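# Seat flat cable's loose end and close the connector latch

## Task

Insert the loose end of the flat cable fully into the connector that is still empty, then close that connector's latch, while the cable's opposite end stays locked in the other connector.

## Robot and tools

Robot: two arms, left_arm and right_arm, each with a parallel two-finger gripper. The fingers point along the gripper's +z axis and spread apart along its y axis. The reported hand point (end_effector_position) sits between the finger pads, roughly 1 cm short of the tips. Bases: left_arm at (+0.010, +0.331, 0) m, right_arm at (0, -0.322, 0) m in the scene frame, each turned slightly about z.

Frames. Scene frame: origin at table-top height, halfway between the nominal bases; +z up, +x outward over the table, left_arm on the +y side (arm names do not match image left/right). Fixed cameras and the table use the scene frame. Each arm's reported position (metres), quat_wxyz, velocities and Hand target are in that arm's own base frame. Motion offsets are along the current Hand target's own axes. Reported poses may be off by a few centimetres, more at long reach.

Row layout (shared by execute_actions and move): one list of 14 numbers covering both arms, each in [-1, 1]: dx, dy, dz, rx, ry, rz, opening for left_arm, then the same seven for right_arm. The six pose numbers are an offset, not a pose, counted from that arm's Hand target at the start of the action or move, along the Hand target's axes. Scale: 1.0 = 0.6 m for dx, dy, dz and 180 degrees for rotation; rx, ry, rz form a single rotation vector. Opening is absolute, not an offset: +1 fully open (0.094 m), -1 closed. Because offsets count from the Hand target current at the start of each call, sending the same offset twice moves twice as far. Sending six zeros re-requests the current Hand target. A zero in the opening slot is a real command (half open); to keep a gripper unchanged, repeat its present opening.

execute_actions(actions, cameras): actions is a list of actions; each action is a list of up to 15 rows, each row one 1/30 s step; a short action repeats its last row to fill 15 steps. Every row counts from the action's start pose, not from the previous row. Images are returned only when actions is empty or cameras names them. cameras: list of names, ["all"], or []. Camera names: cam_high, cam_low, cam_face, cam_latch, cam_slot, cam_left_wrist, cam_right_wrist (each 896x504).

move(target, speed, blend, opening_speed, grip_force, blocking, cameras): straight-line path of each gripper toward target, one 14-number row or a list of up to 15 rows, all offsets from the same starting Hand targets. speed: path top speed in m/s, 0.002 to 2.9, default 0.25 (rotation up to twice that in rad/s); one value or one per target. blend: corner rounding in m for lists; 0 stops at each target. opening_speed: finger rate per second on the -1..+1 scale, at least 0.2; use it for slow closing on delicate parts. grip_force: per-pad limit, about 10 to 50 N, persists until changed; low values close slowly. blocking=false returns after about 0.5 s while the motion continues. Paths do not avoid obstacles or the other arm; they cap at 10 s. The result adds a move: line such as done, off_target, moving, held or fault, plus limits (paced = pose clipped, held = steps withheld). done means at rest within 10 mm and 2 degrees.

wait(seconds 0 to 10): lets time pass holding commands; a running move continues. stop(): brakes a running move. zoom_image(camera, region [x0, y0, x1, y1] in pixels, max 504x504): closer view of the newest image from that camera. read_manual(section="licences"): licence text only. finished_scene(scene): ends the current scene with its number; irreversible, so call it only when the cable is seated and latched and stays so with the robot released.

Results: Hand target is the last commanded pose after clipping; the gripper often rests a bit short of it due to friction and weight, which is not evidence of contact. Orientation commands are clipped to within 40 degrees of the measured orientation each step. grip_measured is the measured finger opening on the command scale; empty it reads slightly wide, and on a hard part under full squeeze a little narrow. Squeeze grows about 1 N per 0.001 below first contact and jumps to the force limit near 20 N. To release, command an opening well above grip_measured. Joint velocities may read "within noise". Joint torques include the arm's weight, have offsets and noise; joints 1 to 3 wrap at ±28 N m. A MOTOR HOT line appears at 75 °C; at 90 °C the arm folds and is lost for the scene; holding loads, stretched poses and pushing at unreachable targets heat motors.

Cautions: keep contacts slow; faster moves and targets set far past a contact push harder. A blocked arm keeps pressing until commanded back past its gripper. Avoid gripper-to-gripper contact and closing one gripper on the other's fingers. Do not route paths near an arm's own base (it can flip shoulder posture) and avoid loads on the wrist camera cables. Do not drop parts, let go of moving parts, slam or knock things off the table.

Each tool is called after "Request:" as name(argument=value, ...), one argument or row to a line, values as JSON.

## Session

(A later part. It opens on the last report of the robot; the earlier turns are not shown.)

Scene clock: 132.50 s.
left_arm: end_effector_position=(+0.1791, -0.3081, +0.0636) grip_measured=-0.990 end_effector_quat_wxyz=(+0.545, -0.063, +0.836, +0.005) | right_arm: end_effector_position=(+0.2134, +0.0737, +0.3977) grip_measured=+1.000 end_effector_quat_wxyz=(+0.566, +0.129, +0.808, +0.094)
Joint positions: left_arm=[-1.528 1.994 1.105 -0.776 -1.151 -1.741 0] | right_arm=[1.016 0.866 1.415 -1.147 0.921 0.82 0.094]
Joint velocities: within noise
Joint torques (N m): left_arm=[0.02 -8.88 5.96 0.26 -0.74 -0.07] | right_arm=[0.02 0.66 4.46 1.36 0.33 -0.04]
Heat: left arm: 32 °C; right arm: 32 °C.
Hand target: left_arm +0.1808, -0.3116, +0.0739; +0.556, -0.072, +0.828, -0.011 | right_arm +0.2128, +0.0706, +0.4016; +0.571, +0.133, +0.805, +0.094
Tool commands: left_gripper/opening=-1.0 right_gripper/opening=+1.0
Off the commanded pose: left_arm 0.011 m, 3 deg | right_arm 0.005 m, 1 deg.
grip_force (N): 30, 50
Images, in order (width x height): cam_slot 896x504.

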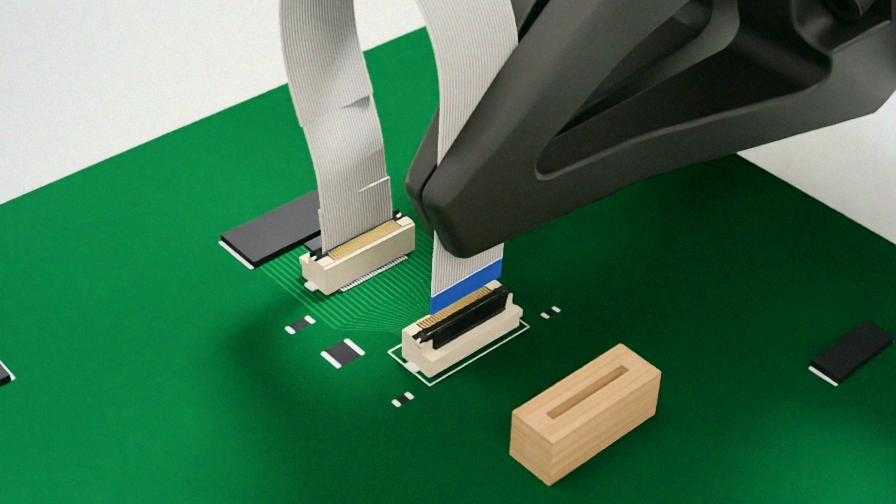

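Request:
move(
  target=[-0.0019,-0.0005,0.0046,0,0,0,-1,0,0,0,0,0,0,1],
  speed=0.1,
  cameras=["cam_slot","cam_latch"],
)

Request:
zoom_image(
  camera="cam_slot",
  region=[370, 220, 540, 390],
)

Request:
zoom_image(
  camera="cam_latch",
  region=[310, 110, 390, 200],
)

Scene clock: 136.30 s.
left_arm: end_effector_position=(+0.1792, -0.3111, +0.0633) grip_measured=-0.990 end_effector_quat_wxyz=(+0.545, -0.066, +0.836, -0.002) | right_arm: end_effector_position=(+0.2134, +0.0737, +0.3977) grip_measured=+1.000 end_effector_quat_wxyz=(+0.566, +0.129, +0.808, +0.094)
Joint positions: left_arm=[-1.528 1.994 1.105 -0.755 -1.151 -1.734 0] | right_arm=[1.016 0.866 1.415 -1.147 0.921 0.82 0.094]
Joint torques (N m): left_arm=[0.85 -9.17 5.44 0.26 -0.71 0.11] | right_arm=[0.01 0.65 4.45 1.36 0.34 -0.04]
Heat: left arm: 32 °C; right arm: 32 °C.
Hand target: left_arm +0.1838, -0.3116, +0.0739; +0.556, -0.072, +0.828, -0.011 | right_arm +0.2128, +0.0706, +0.4016; +0.571, +0.133, +0.805, +0.094
Off the commanded pose: left_arm 0.012 m, 2 deg | right_arm 0.005 m, 1 deg.
grip_force (N): 30, 50
move: off_target (left_arm)
Images, in order (width x height): cam_latch 896x504, cam_slot 896x504.

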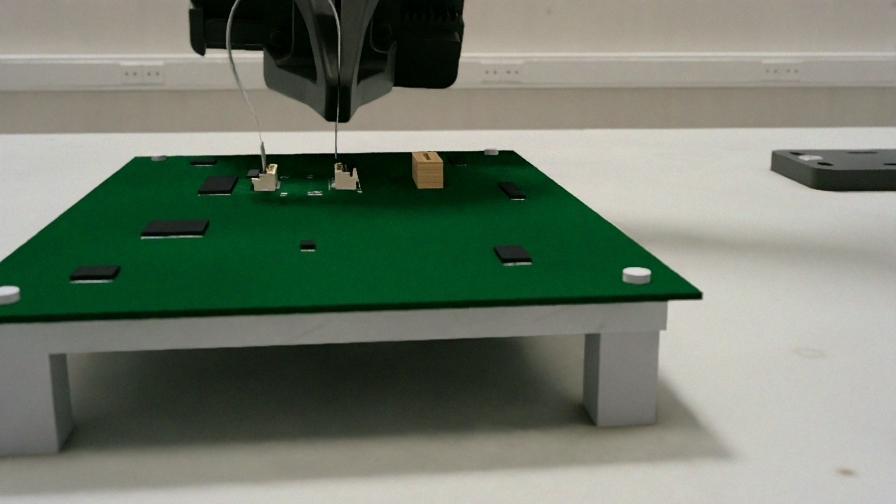

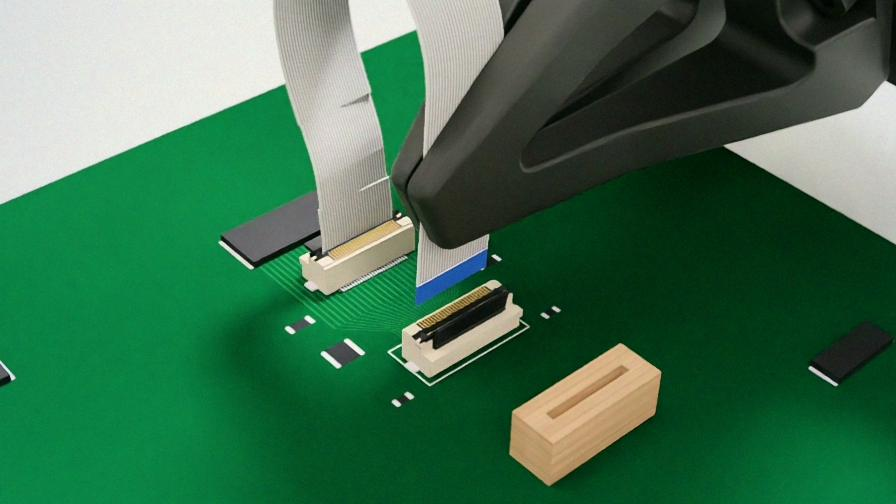

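Scaled by 2.965 from the camera's 896x504 image, which has a finer 1280x720 frame.

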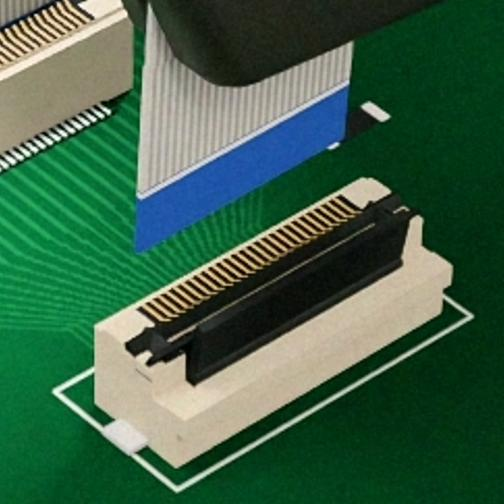

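Scaled by 5.600 from the camera's 896x504 image, which has a finer 1280x720 frame.

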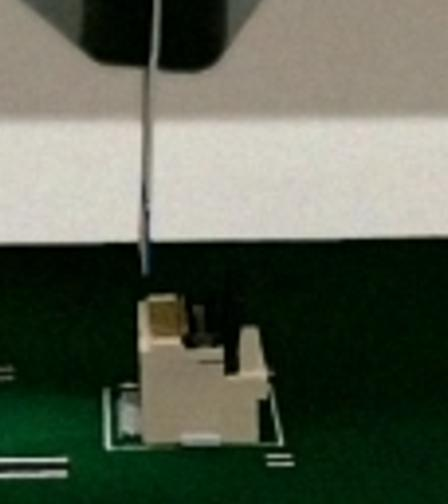

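Request:
move(
  target=[0.0027,0.0077,0.0047,-0.0053,-0.0015,0.0132,-1,0,0,0,0,0,0,1],
  speed=0.1,
  cameras=["cam_slot","cam_latch"],
)

Request:
zoom_image(
  camera="cam_slot",
  region=[370, 220, 540, 390],
)

Request:
zoom_image(
  camera="cam_latch",
  region=[310, 110, 390, 200],
)

Scene clock: 157.13 s.
left_arm: end_effector_position=(+0.1806, -0.3103, +0.0633) grip_measured=-0.990 end_effector_quat_wxyz=(+0.545, -0.062, +0.836, +0.004) | right_arm: end_effector_position=(+0.2134, +0.0737, +0.3977) grip_measured=+1.000 end_effector_quat_wxyz=(+0.566, +0.129, +0.808, +0.094)
Joint positions: left_arm=[-1.523 1.994 1.105 -0.755 -1.151 -1.719 0] | right_arm=[1.016 0.866 1.415 -1.147 0.921 0.82 0.094]
Joint torques (N m): left_arm=[0.77 -8.32 5.39 0.14 -0.74 0.05] | right_arm=[-0.01 0.64 4.48 1.36 0.33 -0.03]
Heat: left arm: 33 °C; right arm: 32 °C.
Hand target: left_arm +0.1852, -0.3071, +0.0709; +0.558, -0.060, +0.828, +0.008 | right_arm +0.2128, +0.0706, +0.4016; +0.571, +0.133, +0.805, +0.094
Off the commanded pose: left_arm 0.009 m, 2 deg | right_arm 0.005 m, 1 deg.
grip_force (N): 30, 50
move: done
Images, in order (width x height): cam_latch 896x504, cam_slot 896x504.

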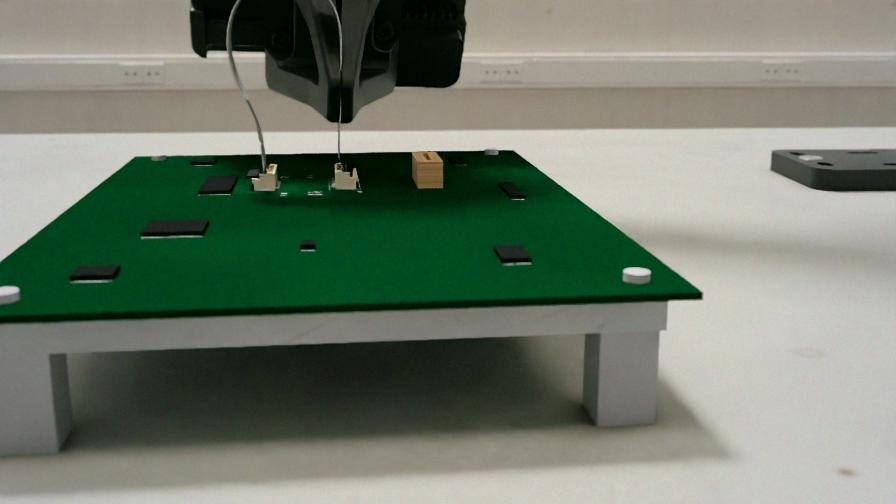

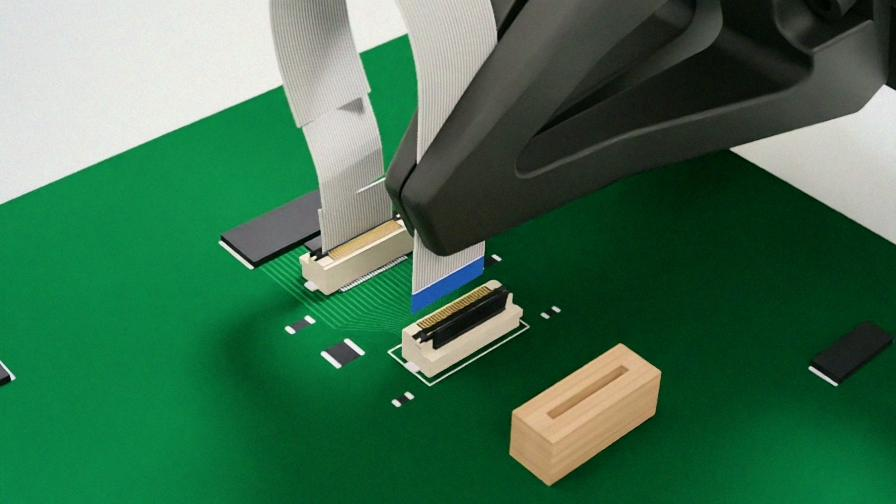

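Scaled by 2.965 from the camera's 896x504 image, which has a finer 1280x720 frame.

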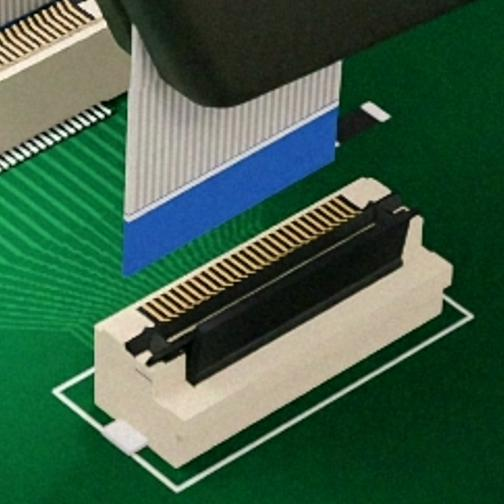

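Scaled by 5.600 from the camera's 896x504 image, which has a finer 1280x720 frame.

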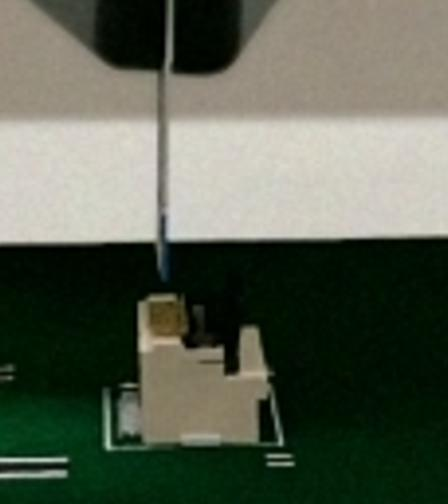

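Request:
move(
  target=[-0.0006,0.0066,0.0005,-0.0041,-0.0012,0.0103,-1,0,0,0,0,0,0,1],
  speed=0.05,
  cameras=["cam_latch","cam_slot"],
)

Request:
zoom_image(
  camera="cam_latch",
  region=[310, 110, 390, 200],
)

Request:
zoom_image(
  camera="cam_slot",
  region=[370, 220, 540, 390],
)

Scene clock: 165.50 s.
left_arm: end_effector_position=(+0.1805, -0.3069, +0.0636) grip_measured=-0.990 end_effector_quat_wxyz=(+0.545, -0.054, +0.837, +0.015) | right_arm: end_effector_position=(+0.2134, +0.0737, +0.3977) grip_measured=+1.000 end_effector_quat_wxyz=(+0.566, +0.129, +0.808, +0.094)
Joint positions: left_arm=[-1.523 1.994 1.105 -0.779 -1.151 -1.715 0] | right_arm=[1.016 0.866 1.415 -1.147 0.921 0.82 0.094]
Joint torques (N m): left_arm=[0.76 -7.97 5.5 0.02 -0.75 0.07] | right_arm=[-0.01 0.65 4.45 1.36 0.34 -0.04]
Heat: left arm: 33 °C; right arm: 32 °C.
Hand target: left_arm +0.1852, -0.3031, +0.0709; +0.559, -0.050, +0.828, +0.022 | right_arm +0.2128, +0.0706, +0.4016; +0.571, +0.133, +0.805, +0.094
Off the commanded pose: left_arm 0.009 m, 2 deg | right_arm 0.005 m, 1 deg.
grip_force (N): 30, 50
move: done
Images, in order (width x height): cam_latch 896x504, cam_slot 896x504.

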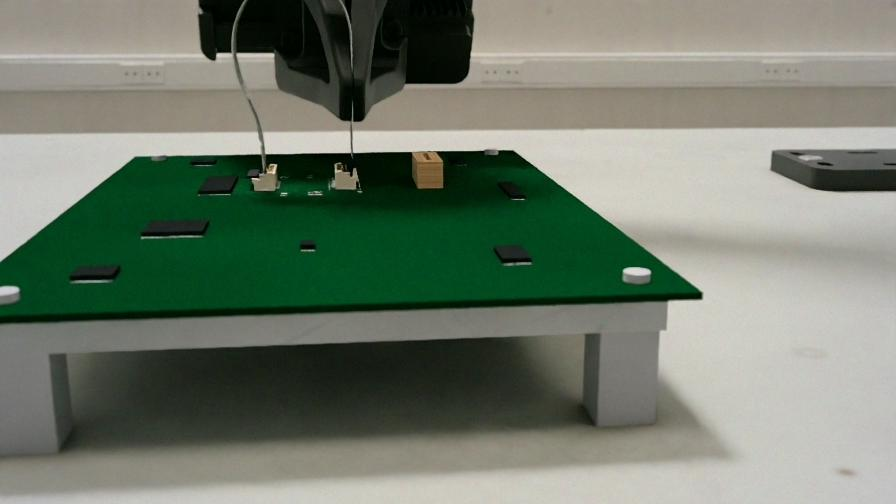

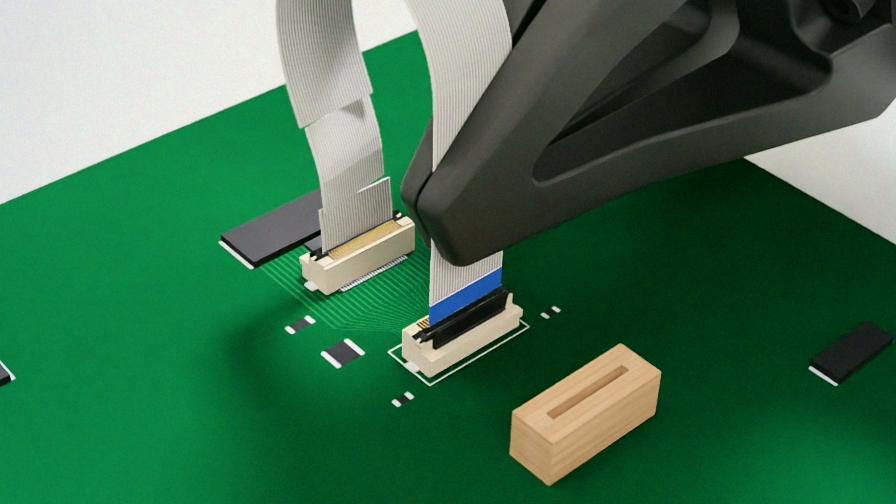

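Scaled by 5.600 from the camera's 896x504 image, which has a finer 1280x720 frame.

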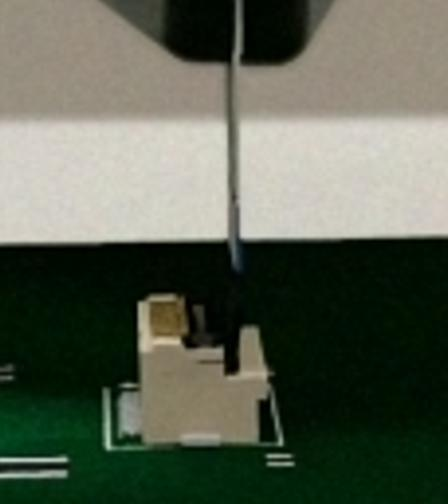

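Scaled by 2.965 from the camera's 896x504 image, which has a finer 1280x720 frame.

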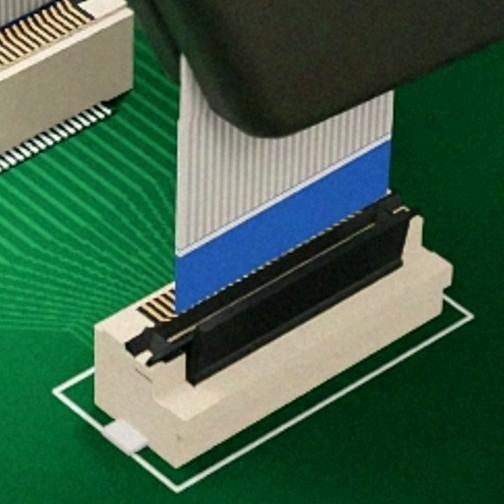

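Request:
move(
  target=[0.0125,-0.0056,-0.0028,0.0019,0.0007,-0.0047,-1,0,0,0,0,0,0,1],
  speed=0.03,
  cameras=["cam_latch","cam_slot"],
)

Request:
zoom_image(
  camera="cam_latch",
  region=[310, 110, 390, 200],
)

Request:
zoom_image(
  camera="cam_slot",
  region=[370, 220, 540, 390],
)

Scene clock: 170.83 s.
left_arm: end_effector_position=(+0.1805, -0.3068, +0.0637) grip_measured=-0.990 end_effector_quat_wxyz=(+0.545, -0.058, +0.836, +0.012) | right_arm: end_effector_position=(+0.2134, +0.0737, +0.3977) grip_measured=+1.000 end_effector_quat_wxyz=(+0.566, +0.129, +0.808, +0.094)
Joint positions: left_arm=[-1.523 1.994 1.105 -0.779 -1.151 -1.726 0] | right_arm=[1.016 0.866 1.415 -1.147 0.921 0.82 0.094]
Joint torques (N m): left_arm=[-0.34 -6.35 6.16 0.09 -0.72 -0.1] | right_arm=[-0.01 0.65 4.45 1.36 0.33 -0.04]
Heat: left arm: 33 °C; right arm: 32 °C.
Hand target: left_arm +0.1812, -0.3070, +0.0647; +0.558, -0.054, +0.828, +0.016 | right_arm +0.2128, +0.0706, +0.4016; +0.571, +0.133, +0.805, +0.094
Off the commanded pose: left_arm 0.001 m, 2 deg | right_arm 0.005 m, 1 deg.
grip_force (N): 30, 50
move: done
Images, in order (width x height): cam_latch 896x504, cam_slot 896x504.

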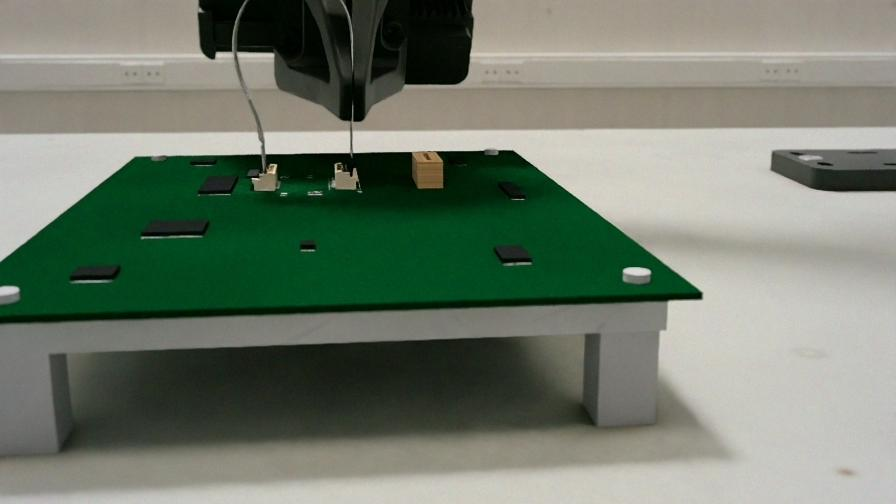

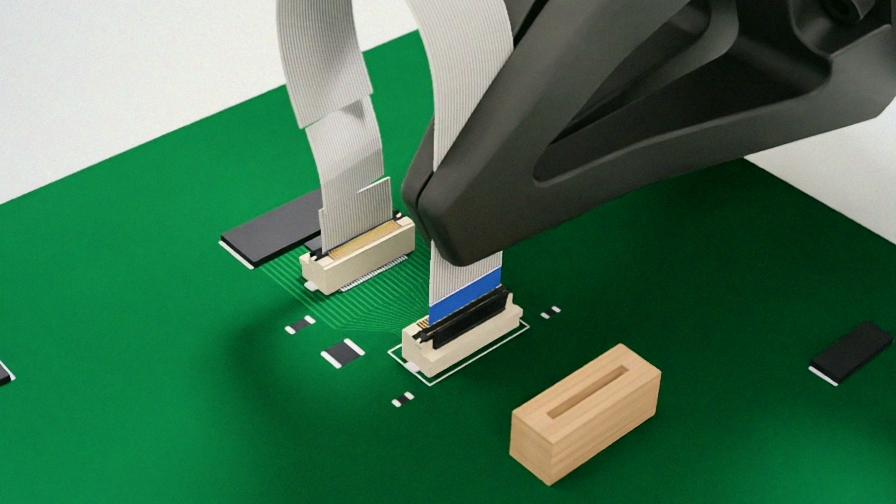

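Scaled by 5.600 from the camera's 896x504 image, which has a finer 1280x720 frame.

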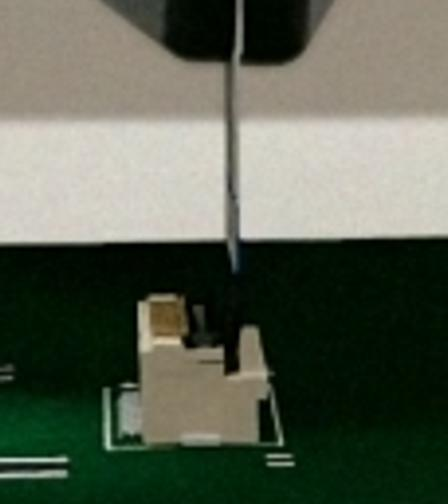

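Scaled by 2.965 from the camera's 896x504 image, which has a finer 1280x720 frame.

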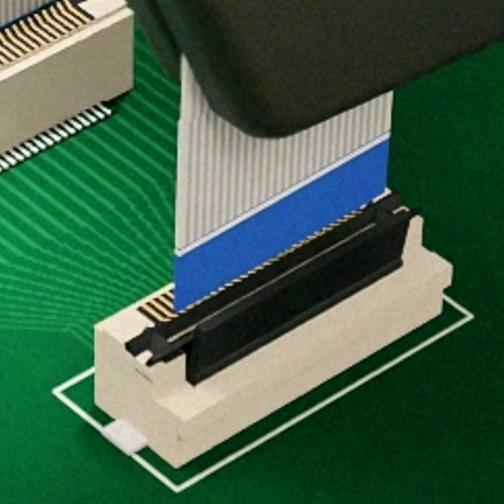

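Request:
move(
  target=[0.0008,-0.0066,-0.0006,0.0033,0.0011,-0.0082,-1,0,0,0,0,0,0,1],
  speed=0.03,
  cameras=["cam_latch","cam_slot"],
)

Request:
zoom_image(
  camera="cam_latch",
  region=[310, 110, 390, 200],
)

Request:
zoom_image(
  camera="cam_slot",
  region=[370, 220, 540, 390],
)

Scene clock: 173.67 s.
left_arm: end_effector_position=(+0.1805, -0.3072, +0.0636) grip_measured=-0.990 end_effector_quat_wxyz=(+0.545, -0.060, +0.836, +0.010) | right_arm: end_effector_position=(+0.2134, +0.0737, +0.3977) grip_measured=+1.000 end_effector_quat_wxyz=(+0.566, +0.129, +0.808, +0.094)
Joint positions: left_arm=[-1.523 1.994 1.105 -0.776 -1.151 -1.729 0] | right_arm=[1.016 0.866 1.415 -1.147 0.921 0.82 0.094]
Joint torques (N m): left_arm=[-0.43 -6.38 6.43 0.25 -0.72 -0.11] | right_arm=[0.01 0.66 4.45 1.36 0.33 -0.04]
Heat: left arm: 33 °C; right arm: 32 °C.
Hand target: left_arm +0.1811, -0.3111, +0.0645; +0.557, -0.062, +0.828, +0.004 | right_arm +0.2128, +0.0706, +0.4016; +0.571, +0.133, +0.805, +0.094
Off the commanded pose: left_arm 0.004 m, 2 deg | right_arm 0.005 m, 1 deg.
grip_force (N): 30, 50
move: done
Images, in order (width x height): cam_latch 896x504, cam_slot 896x504.

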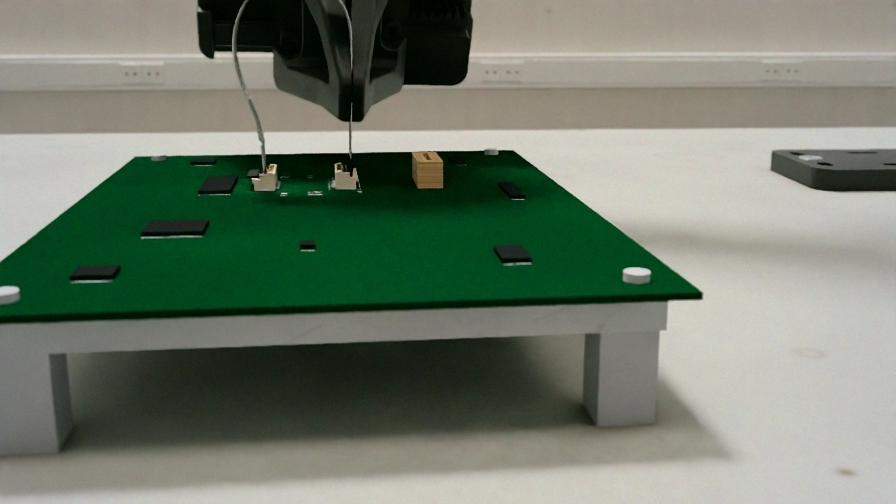

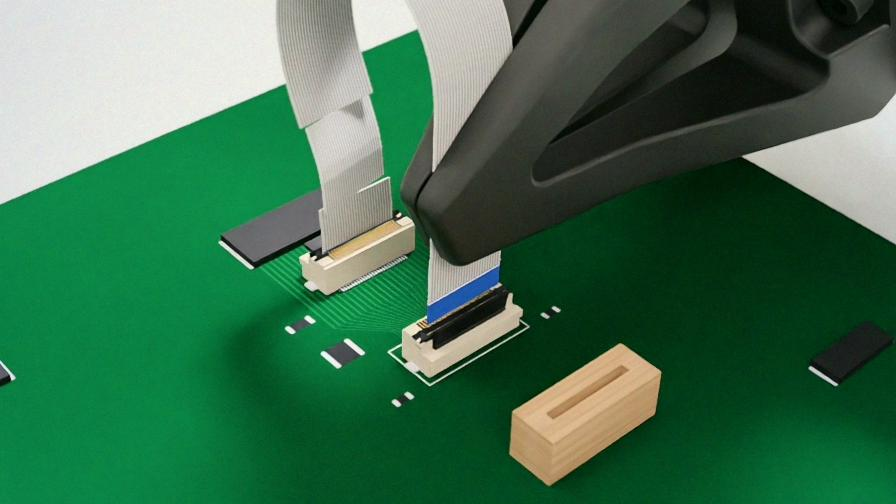

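Scaled by 5.600 from the camera's 896x504 image, which has a finer 1280x720 frame.

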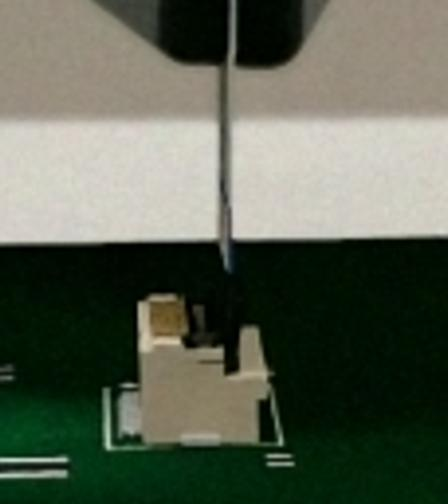

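Scaled by 2.965 from the camera's 896x504 image, which has a finer 1280x720 frame.

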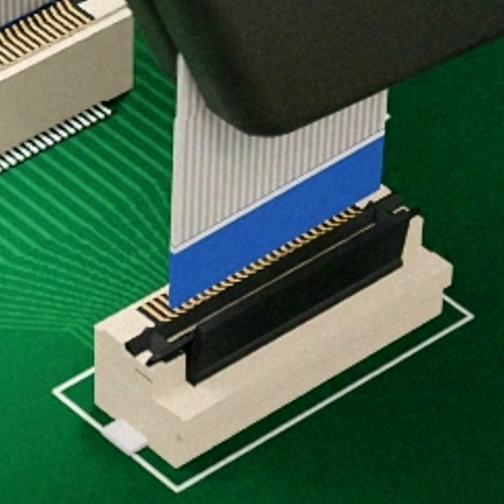

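Request:
move(
  target=[0.0003,-0.0022,-0.0002,0.001,0.0003,-0.0026,-1,0,0,0,0,0,0,1],
  speed=0.03,
  cameras=["cam_latch","cam_slot"],
)

Request:
zoom_image(
  camera="cam_latch",
  region=[310, 110, 390, 200],
)

Request:
zoom_image(
  camera="cam_slot",
  region=[370, 220, 540, 390],
)

Scene clock: 176.17 s.
left_arm: end_effector_position=(+0.1805, -0.3083, +0.0634) grip_measured=-0.990 end_effector_quat_wxyz=(+0.545, -0.063, +0.836, +0.006) | right_arm: end_effector_position=(+0.2134, +0.0737, +0.3977) grip_measured=+1.000 end_effector_quat_wxyz=(+0.566, +0.129, +0.808, +0.094)
Joint positions: left_arm=[-1.523 1.994 1.105 -0.769 -1.15 -1.731 0] | right_arm=[1.016 0.866 1.415 -1.147 0.921 0.82 0.094]
Joint torques (N m): left_arm=[-0.42 -6.43 6.63 0.29 -0.71 -0.13] | right_arm=[-0.01 0.66 4.45 1.36 0.34 -0.04]
Heat: left arm: 33 °C; right arm: 32 °C.
Hand target: left_arm +0.1811, -0.3124, +0.0645; +0.557, -0.064, +0.828, +0.001 | right_arm +0.2128, +0.0706, +0.4016; +0.571, +0.133, +0.805, +0.094
Off the commanded pose: left_arm 0.004 m, 2 deg | right_arm 0.005 m, 1 deg.
grip_force (N): 30, 50
move: done
Images, in order (width x height): cam_latch 896x504, cam_slot 896x504.

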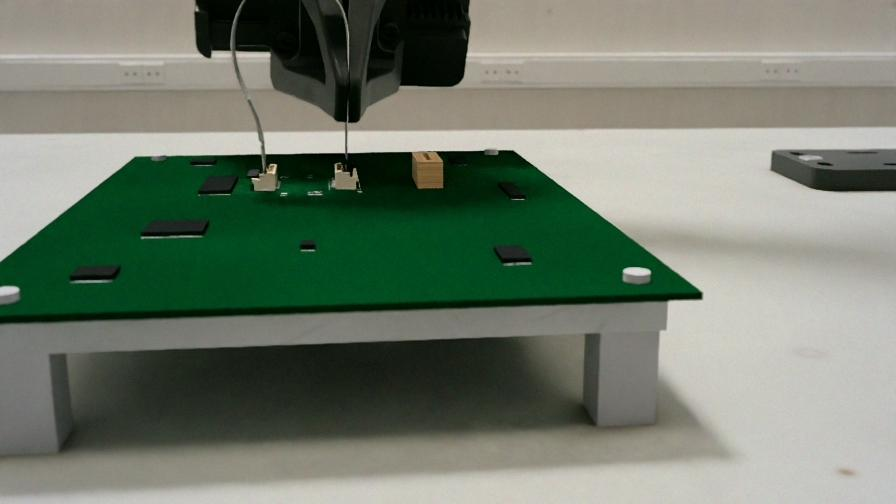

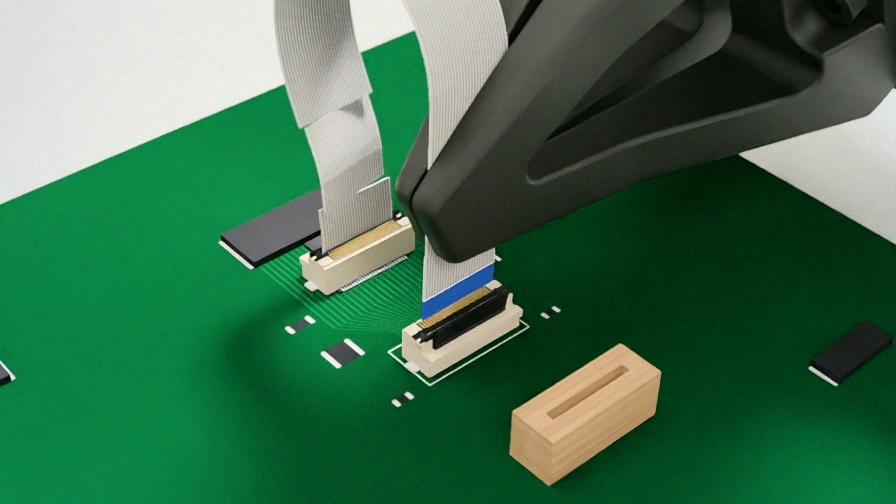

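Scaled by 5.600 from the camera's 896x504 image, which has a finer 1280x720 frame.

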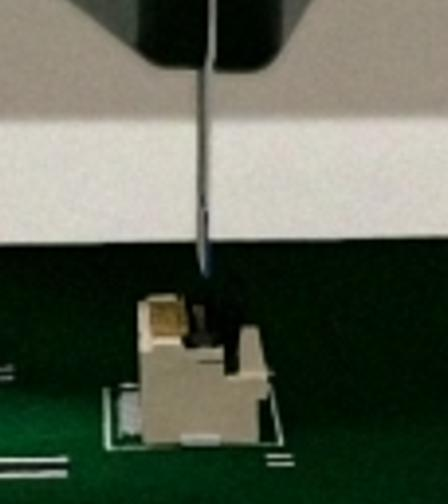

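Scaled by 2.965 from the camera's 896x504 image, which has a finer 1280x720 frame.

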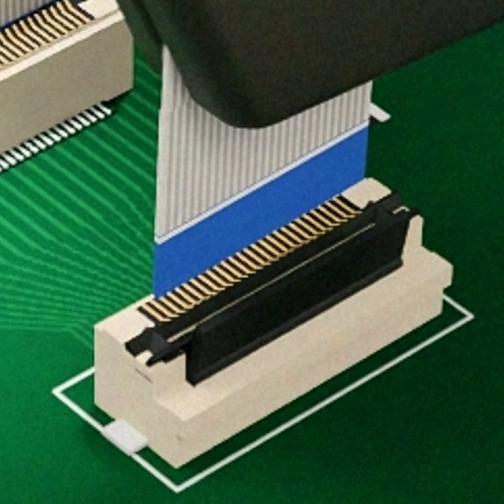

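Request:
move(
  target=[0.008,0.0008,0.0015,-0.0014,-0.0004,0.0035,-1,0,0,0,0,0,0,1],
  speed=0.02,
  cameras=["cam_latch","cam_slot"],
)

Request:
zoom_image(
  camera="cam_latch",
  region=[310, 110, 390, 200],
)

Request:
zoom_image(
  camera="cam_slot",
  region=[370, 220, 540, 390],
)

Scene clock: 179.47 s.
left_arm: end_effector_position=(+0.1790, -0.3083, +0.0587) grip_measured=-0.990 end_effector_quat_wxyz=(+0.545, -0.060, +0.836, +0.009) | right_arm: end_effector_position=(+0.2134, +0.0737, +0.3977) grip_measured=+1.000 end_effector_quat_wxyz=(+0.566, +0.129, +0.808, +0.094)
Joint positions: left_arm=[-1.528 2.01 1.105 -0.768 -1.15 -1.738 0] | right_arm=[1.016 0.866 1.415 -1.147 0.921 0.82 0.094]
Joint torques (N m): left_arm=[-0.25 -6.38 6.71 0.21 -0.71 -0.12] | right_arm=[0.01 0.66 4.48 1.36 0.33 -0.04]
Heat: left arm: 33 °C; right arm: 32 °C.
Hand target: left_arm +0.1801, -0.3123, +0.0597; +0.557, -0.061, +0.828, +0.005 | right_arm +0.2128, +0.0706, +0.4016; +0.571, +0.133, +0.805, +0.094
Off the commanded pose: left_arm 0.004 m, 2 deg | right_arm 0.005 m, 1 deg.
grip_force (N): 30, 50
move: done
Images, in order (width x height): cam_latch 896x504, cam_slot 896x504.

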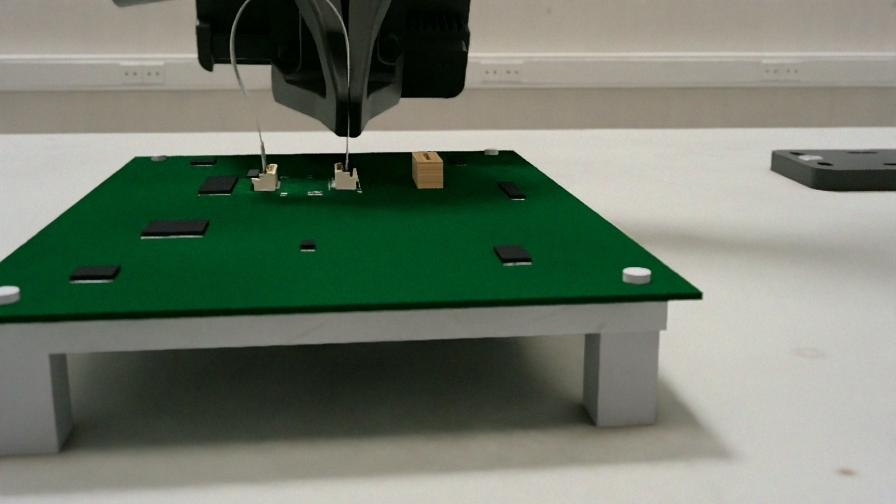

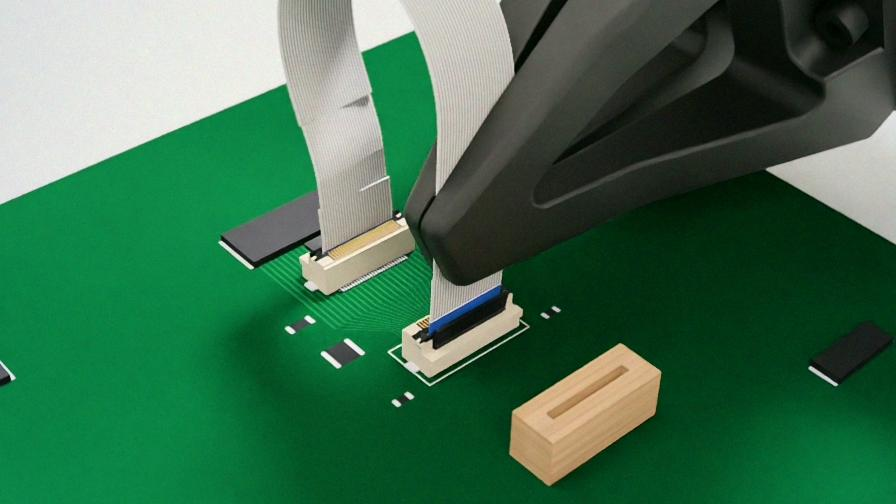

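Scaled by 5.600 from the camera's 896x504 image, which has a finer 1280x720 frame.

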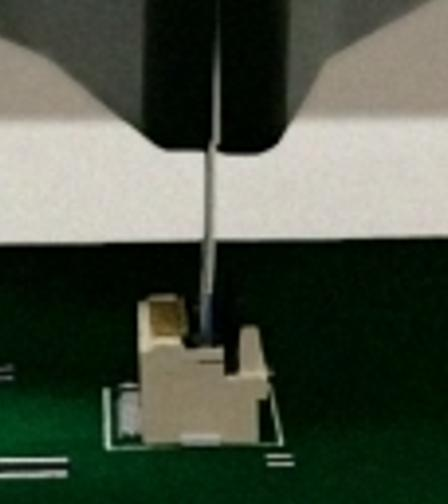

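Scaled by 2.965 from the camera's 896x504 image, which has a finer 1280x720 frame.

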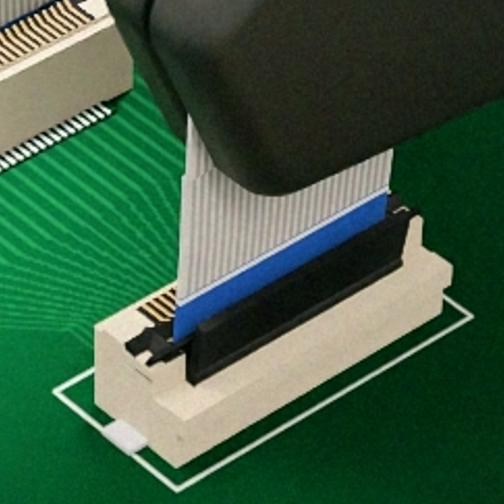

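Request:
zoom_image(
  camera="cam_slot",
  region=[400, 270, 530, 370],
)

Request:
zoom_image(
  camera="cam_latch",
  region=[330, 145, 366, 195],
)

Request:
execute_actions(
  actions=[],
  cameras=["cam_face","cam_low","cam_high"],
)

Scaled by 3.877 from the camera's 896x504 image, which has a finer 1280x720 frame.

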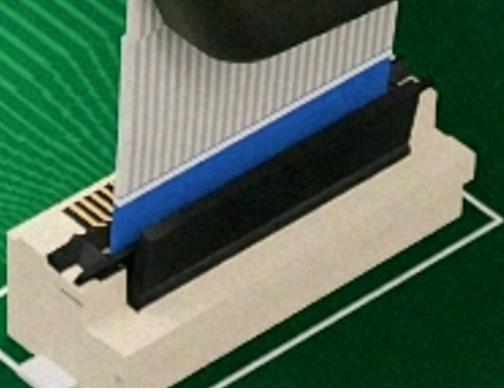

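Scaled by 10.080 from the camera's 896x504 image, which has a finer 1280x720 frame.

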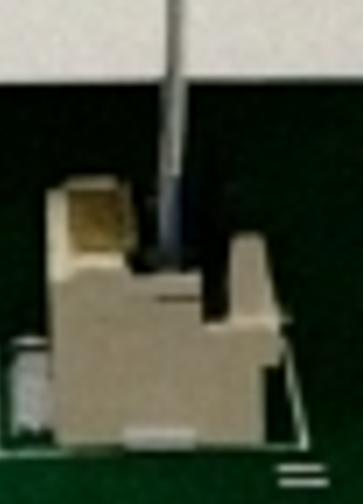

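Scene clock: 185.87 s.
left_arm: end_effector_position=(+0.1790, -0.3083, +0.0587) grip_measured=-0.990 end_effector_quat_wxyz=(+0.545, -0.060, +0.836, +0.009) | right_arm: end_effector_position=(+0.2134, +0.0737, +0.3977) grip_measured=+1.000 end_effector_quat_wxyz=(+0.566, +0.129, +0.808, +0.094)
Joint positions: left_arm=[-1.528 2.01 1.105 -0.768 -1.15 -1.739 0] | right_arm=[1.016 0.866 1.415 -1.147 0.921 0.82 0.094]
Joint velocities: within noise
Joint torques (N m): left_arm=[-0.35 -6.34 6.69 0.21 -0.73 -0.11] | right_arm=[0.01 0.64 4.45 1.36 0.33 -0.03]
Heat: left arm: 32 °C; right arm: 32 °C.
Hand target: left_arm +0.1801, -0.3123, +0.0597; +0.557, -0.061, +0.828, +0.005 | right_arm +0.2128, +0.0706, +0.4016; +0.571, +0.133, +0.805, +0.094
Tool commands: left_gripper/opening=-1.0 right_gripper/opening=+1.0
Off the commanded pose: left_arm 0.004 m, 2 deg | right_arm 0.005 m, 1 deg.
grip_force (N): 30, 50
Images, in order (width x height): cam_high 896x504, cam_low 896x504, cam_face 896x504.

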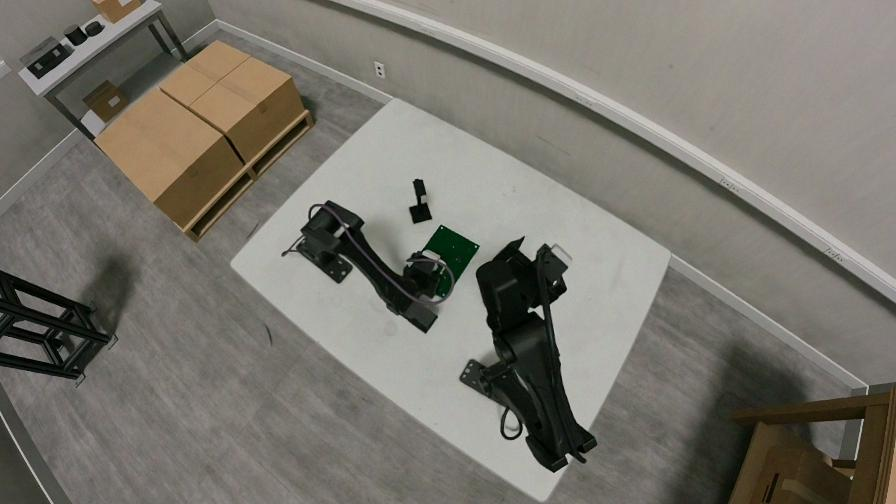

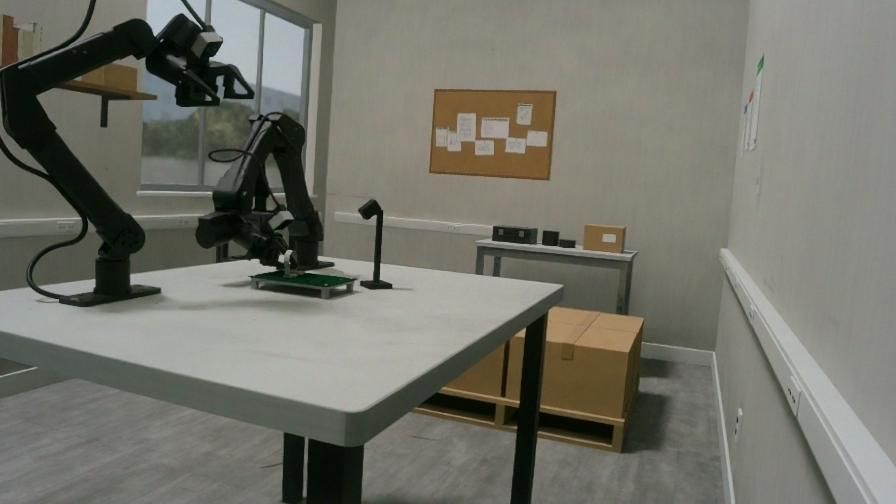

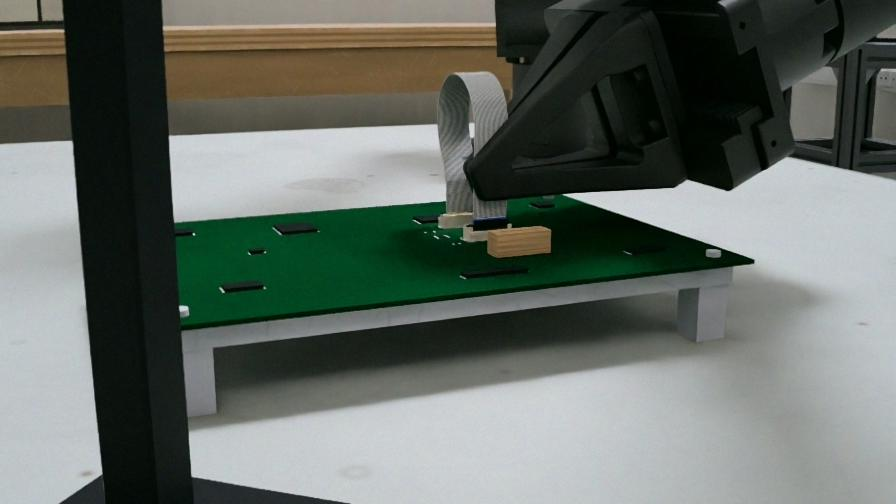

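Request:
move(
  target=[0.0048,-0.0005,0.0019,-0.0003,-0.0001,0.0007,-1,0,0,0,0,0,0,1],
  speed=0.015,
  cameras=["cam_latch","cam_slot"],
)

Request:
zoom_image(
  camera="cam_latch",
  region=[330, 145, 366, 195],
)

Request:
zoom_image(
  camera="cam_slot",
  region=[400, 270, 530, 370],
)

Scene clock: 190.27 s.
left_arm: end_effector_position=(+0.1791, -0.3085, +0.0563) grip_measured=-0.990 end_effector_quat_wxyz=(+0.545, -0.060, +0.836, +0.010) | right_arm: end_effector_position=(+0.2134, +0.0737, +0.3977) grip_measured=+1.000 end_effector_quat_wxyz=(+0.566, +0.129, +0.808, +0.094)
Joint positions: left_arm=[-1.528 2.019 1.105 -0.763 -1.151 -1.74 0] | right_arm=[1.016 0.866 1.415 -1.147 0.921 0.82 0.094]
Joint torques (N m): left_arm=[-0.29 -6.15 6.61 0.22 -0.69 -0.11] | right_arm=[0.01 0.66 4.46 1.35 0.34 -0.03]
Heat: left arm: 32 °C; right arm: 32 °C.
Hand target: left_arm +0.1801, -0.3128, +0.0566; +0.557, -0.061, +0.828, +0.006 | right_arm +0.2128, +0.0706, +0.4016; +0.571, +0.133, +0.805, +0.094
Off the commanded pose: left_arm 0.004 m, 2 deg | right_arm 0.005 m, 1 deg.
grip_force (N): 30, 50
move: done
Images, in order (width x height): cam_latch 896x504, cam_slot 896x504.

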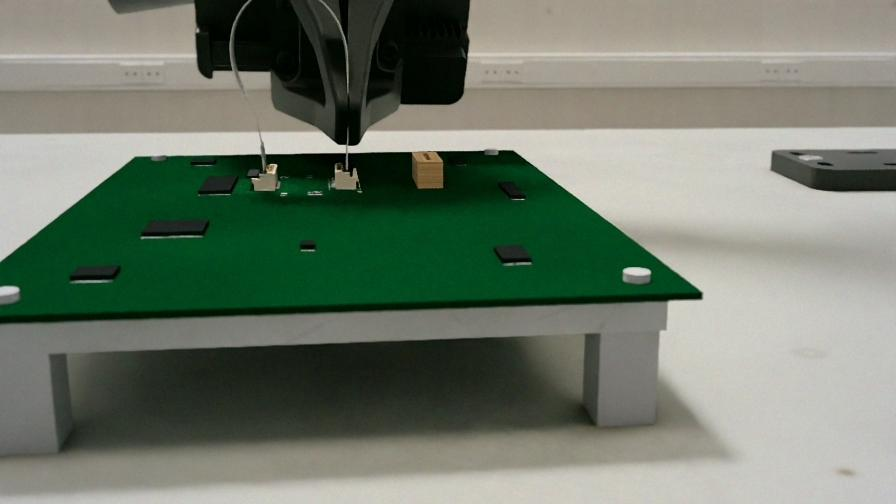

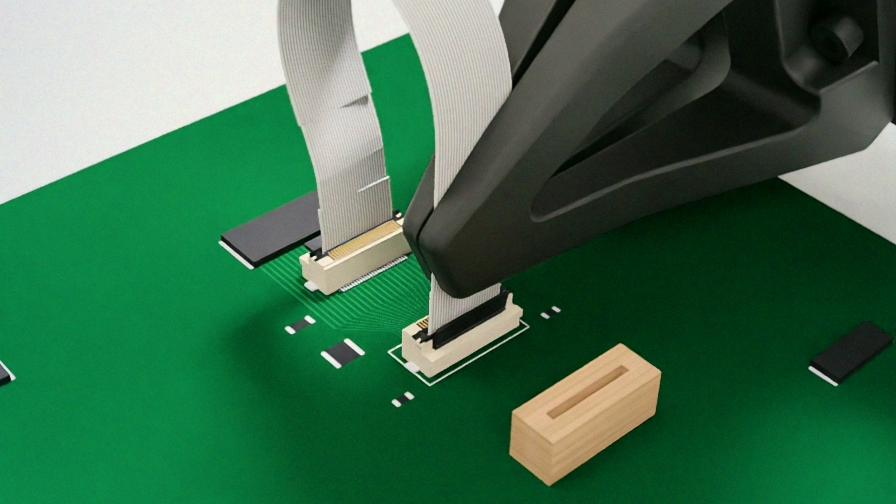

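Scaled by 10.080 from the camera's 896x504 image, which has a finer 1280x720 frame.

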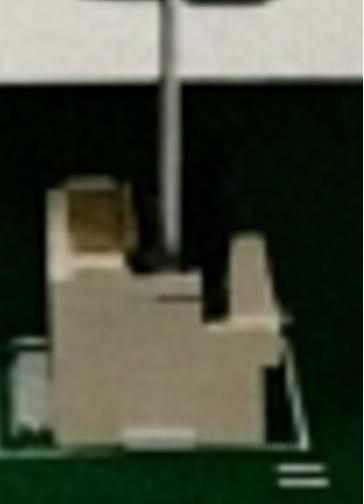

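Scaled by 3.877 from the camera's 896x504 image, which has a finer 1280x720 frame.

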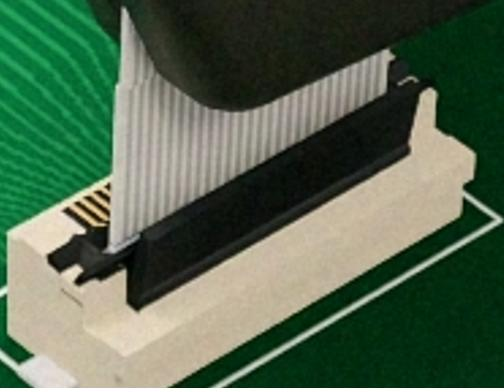

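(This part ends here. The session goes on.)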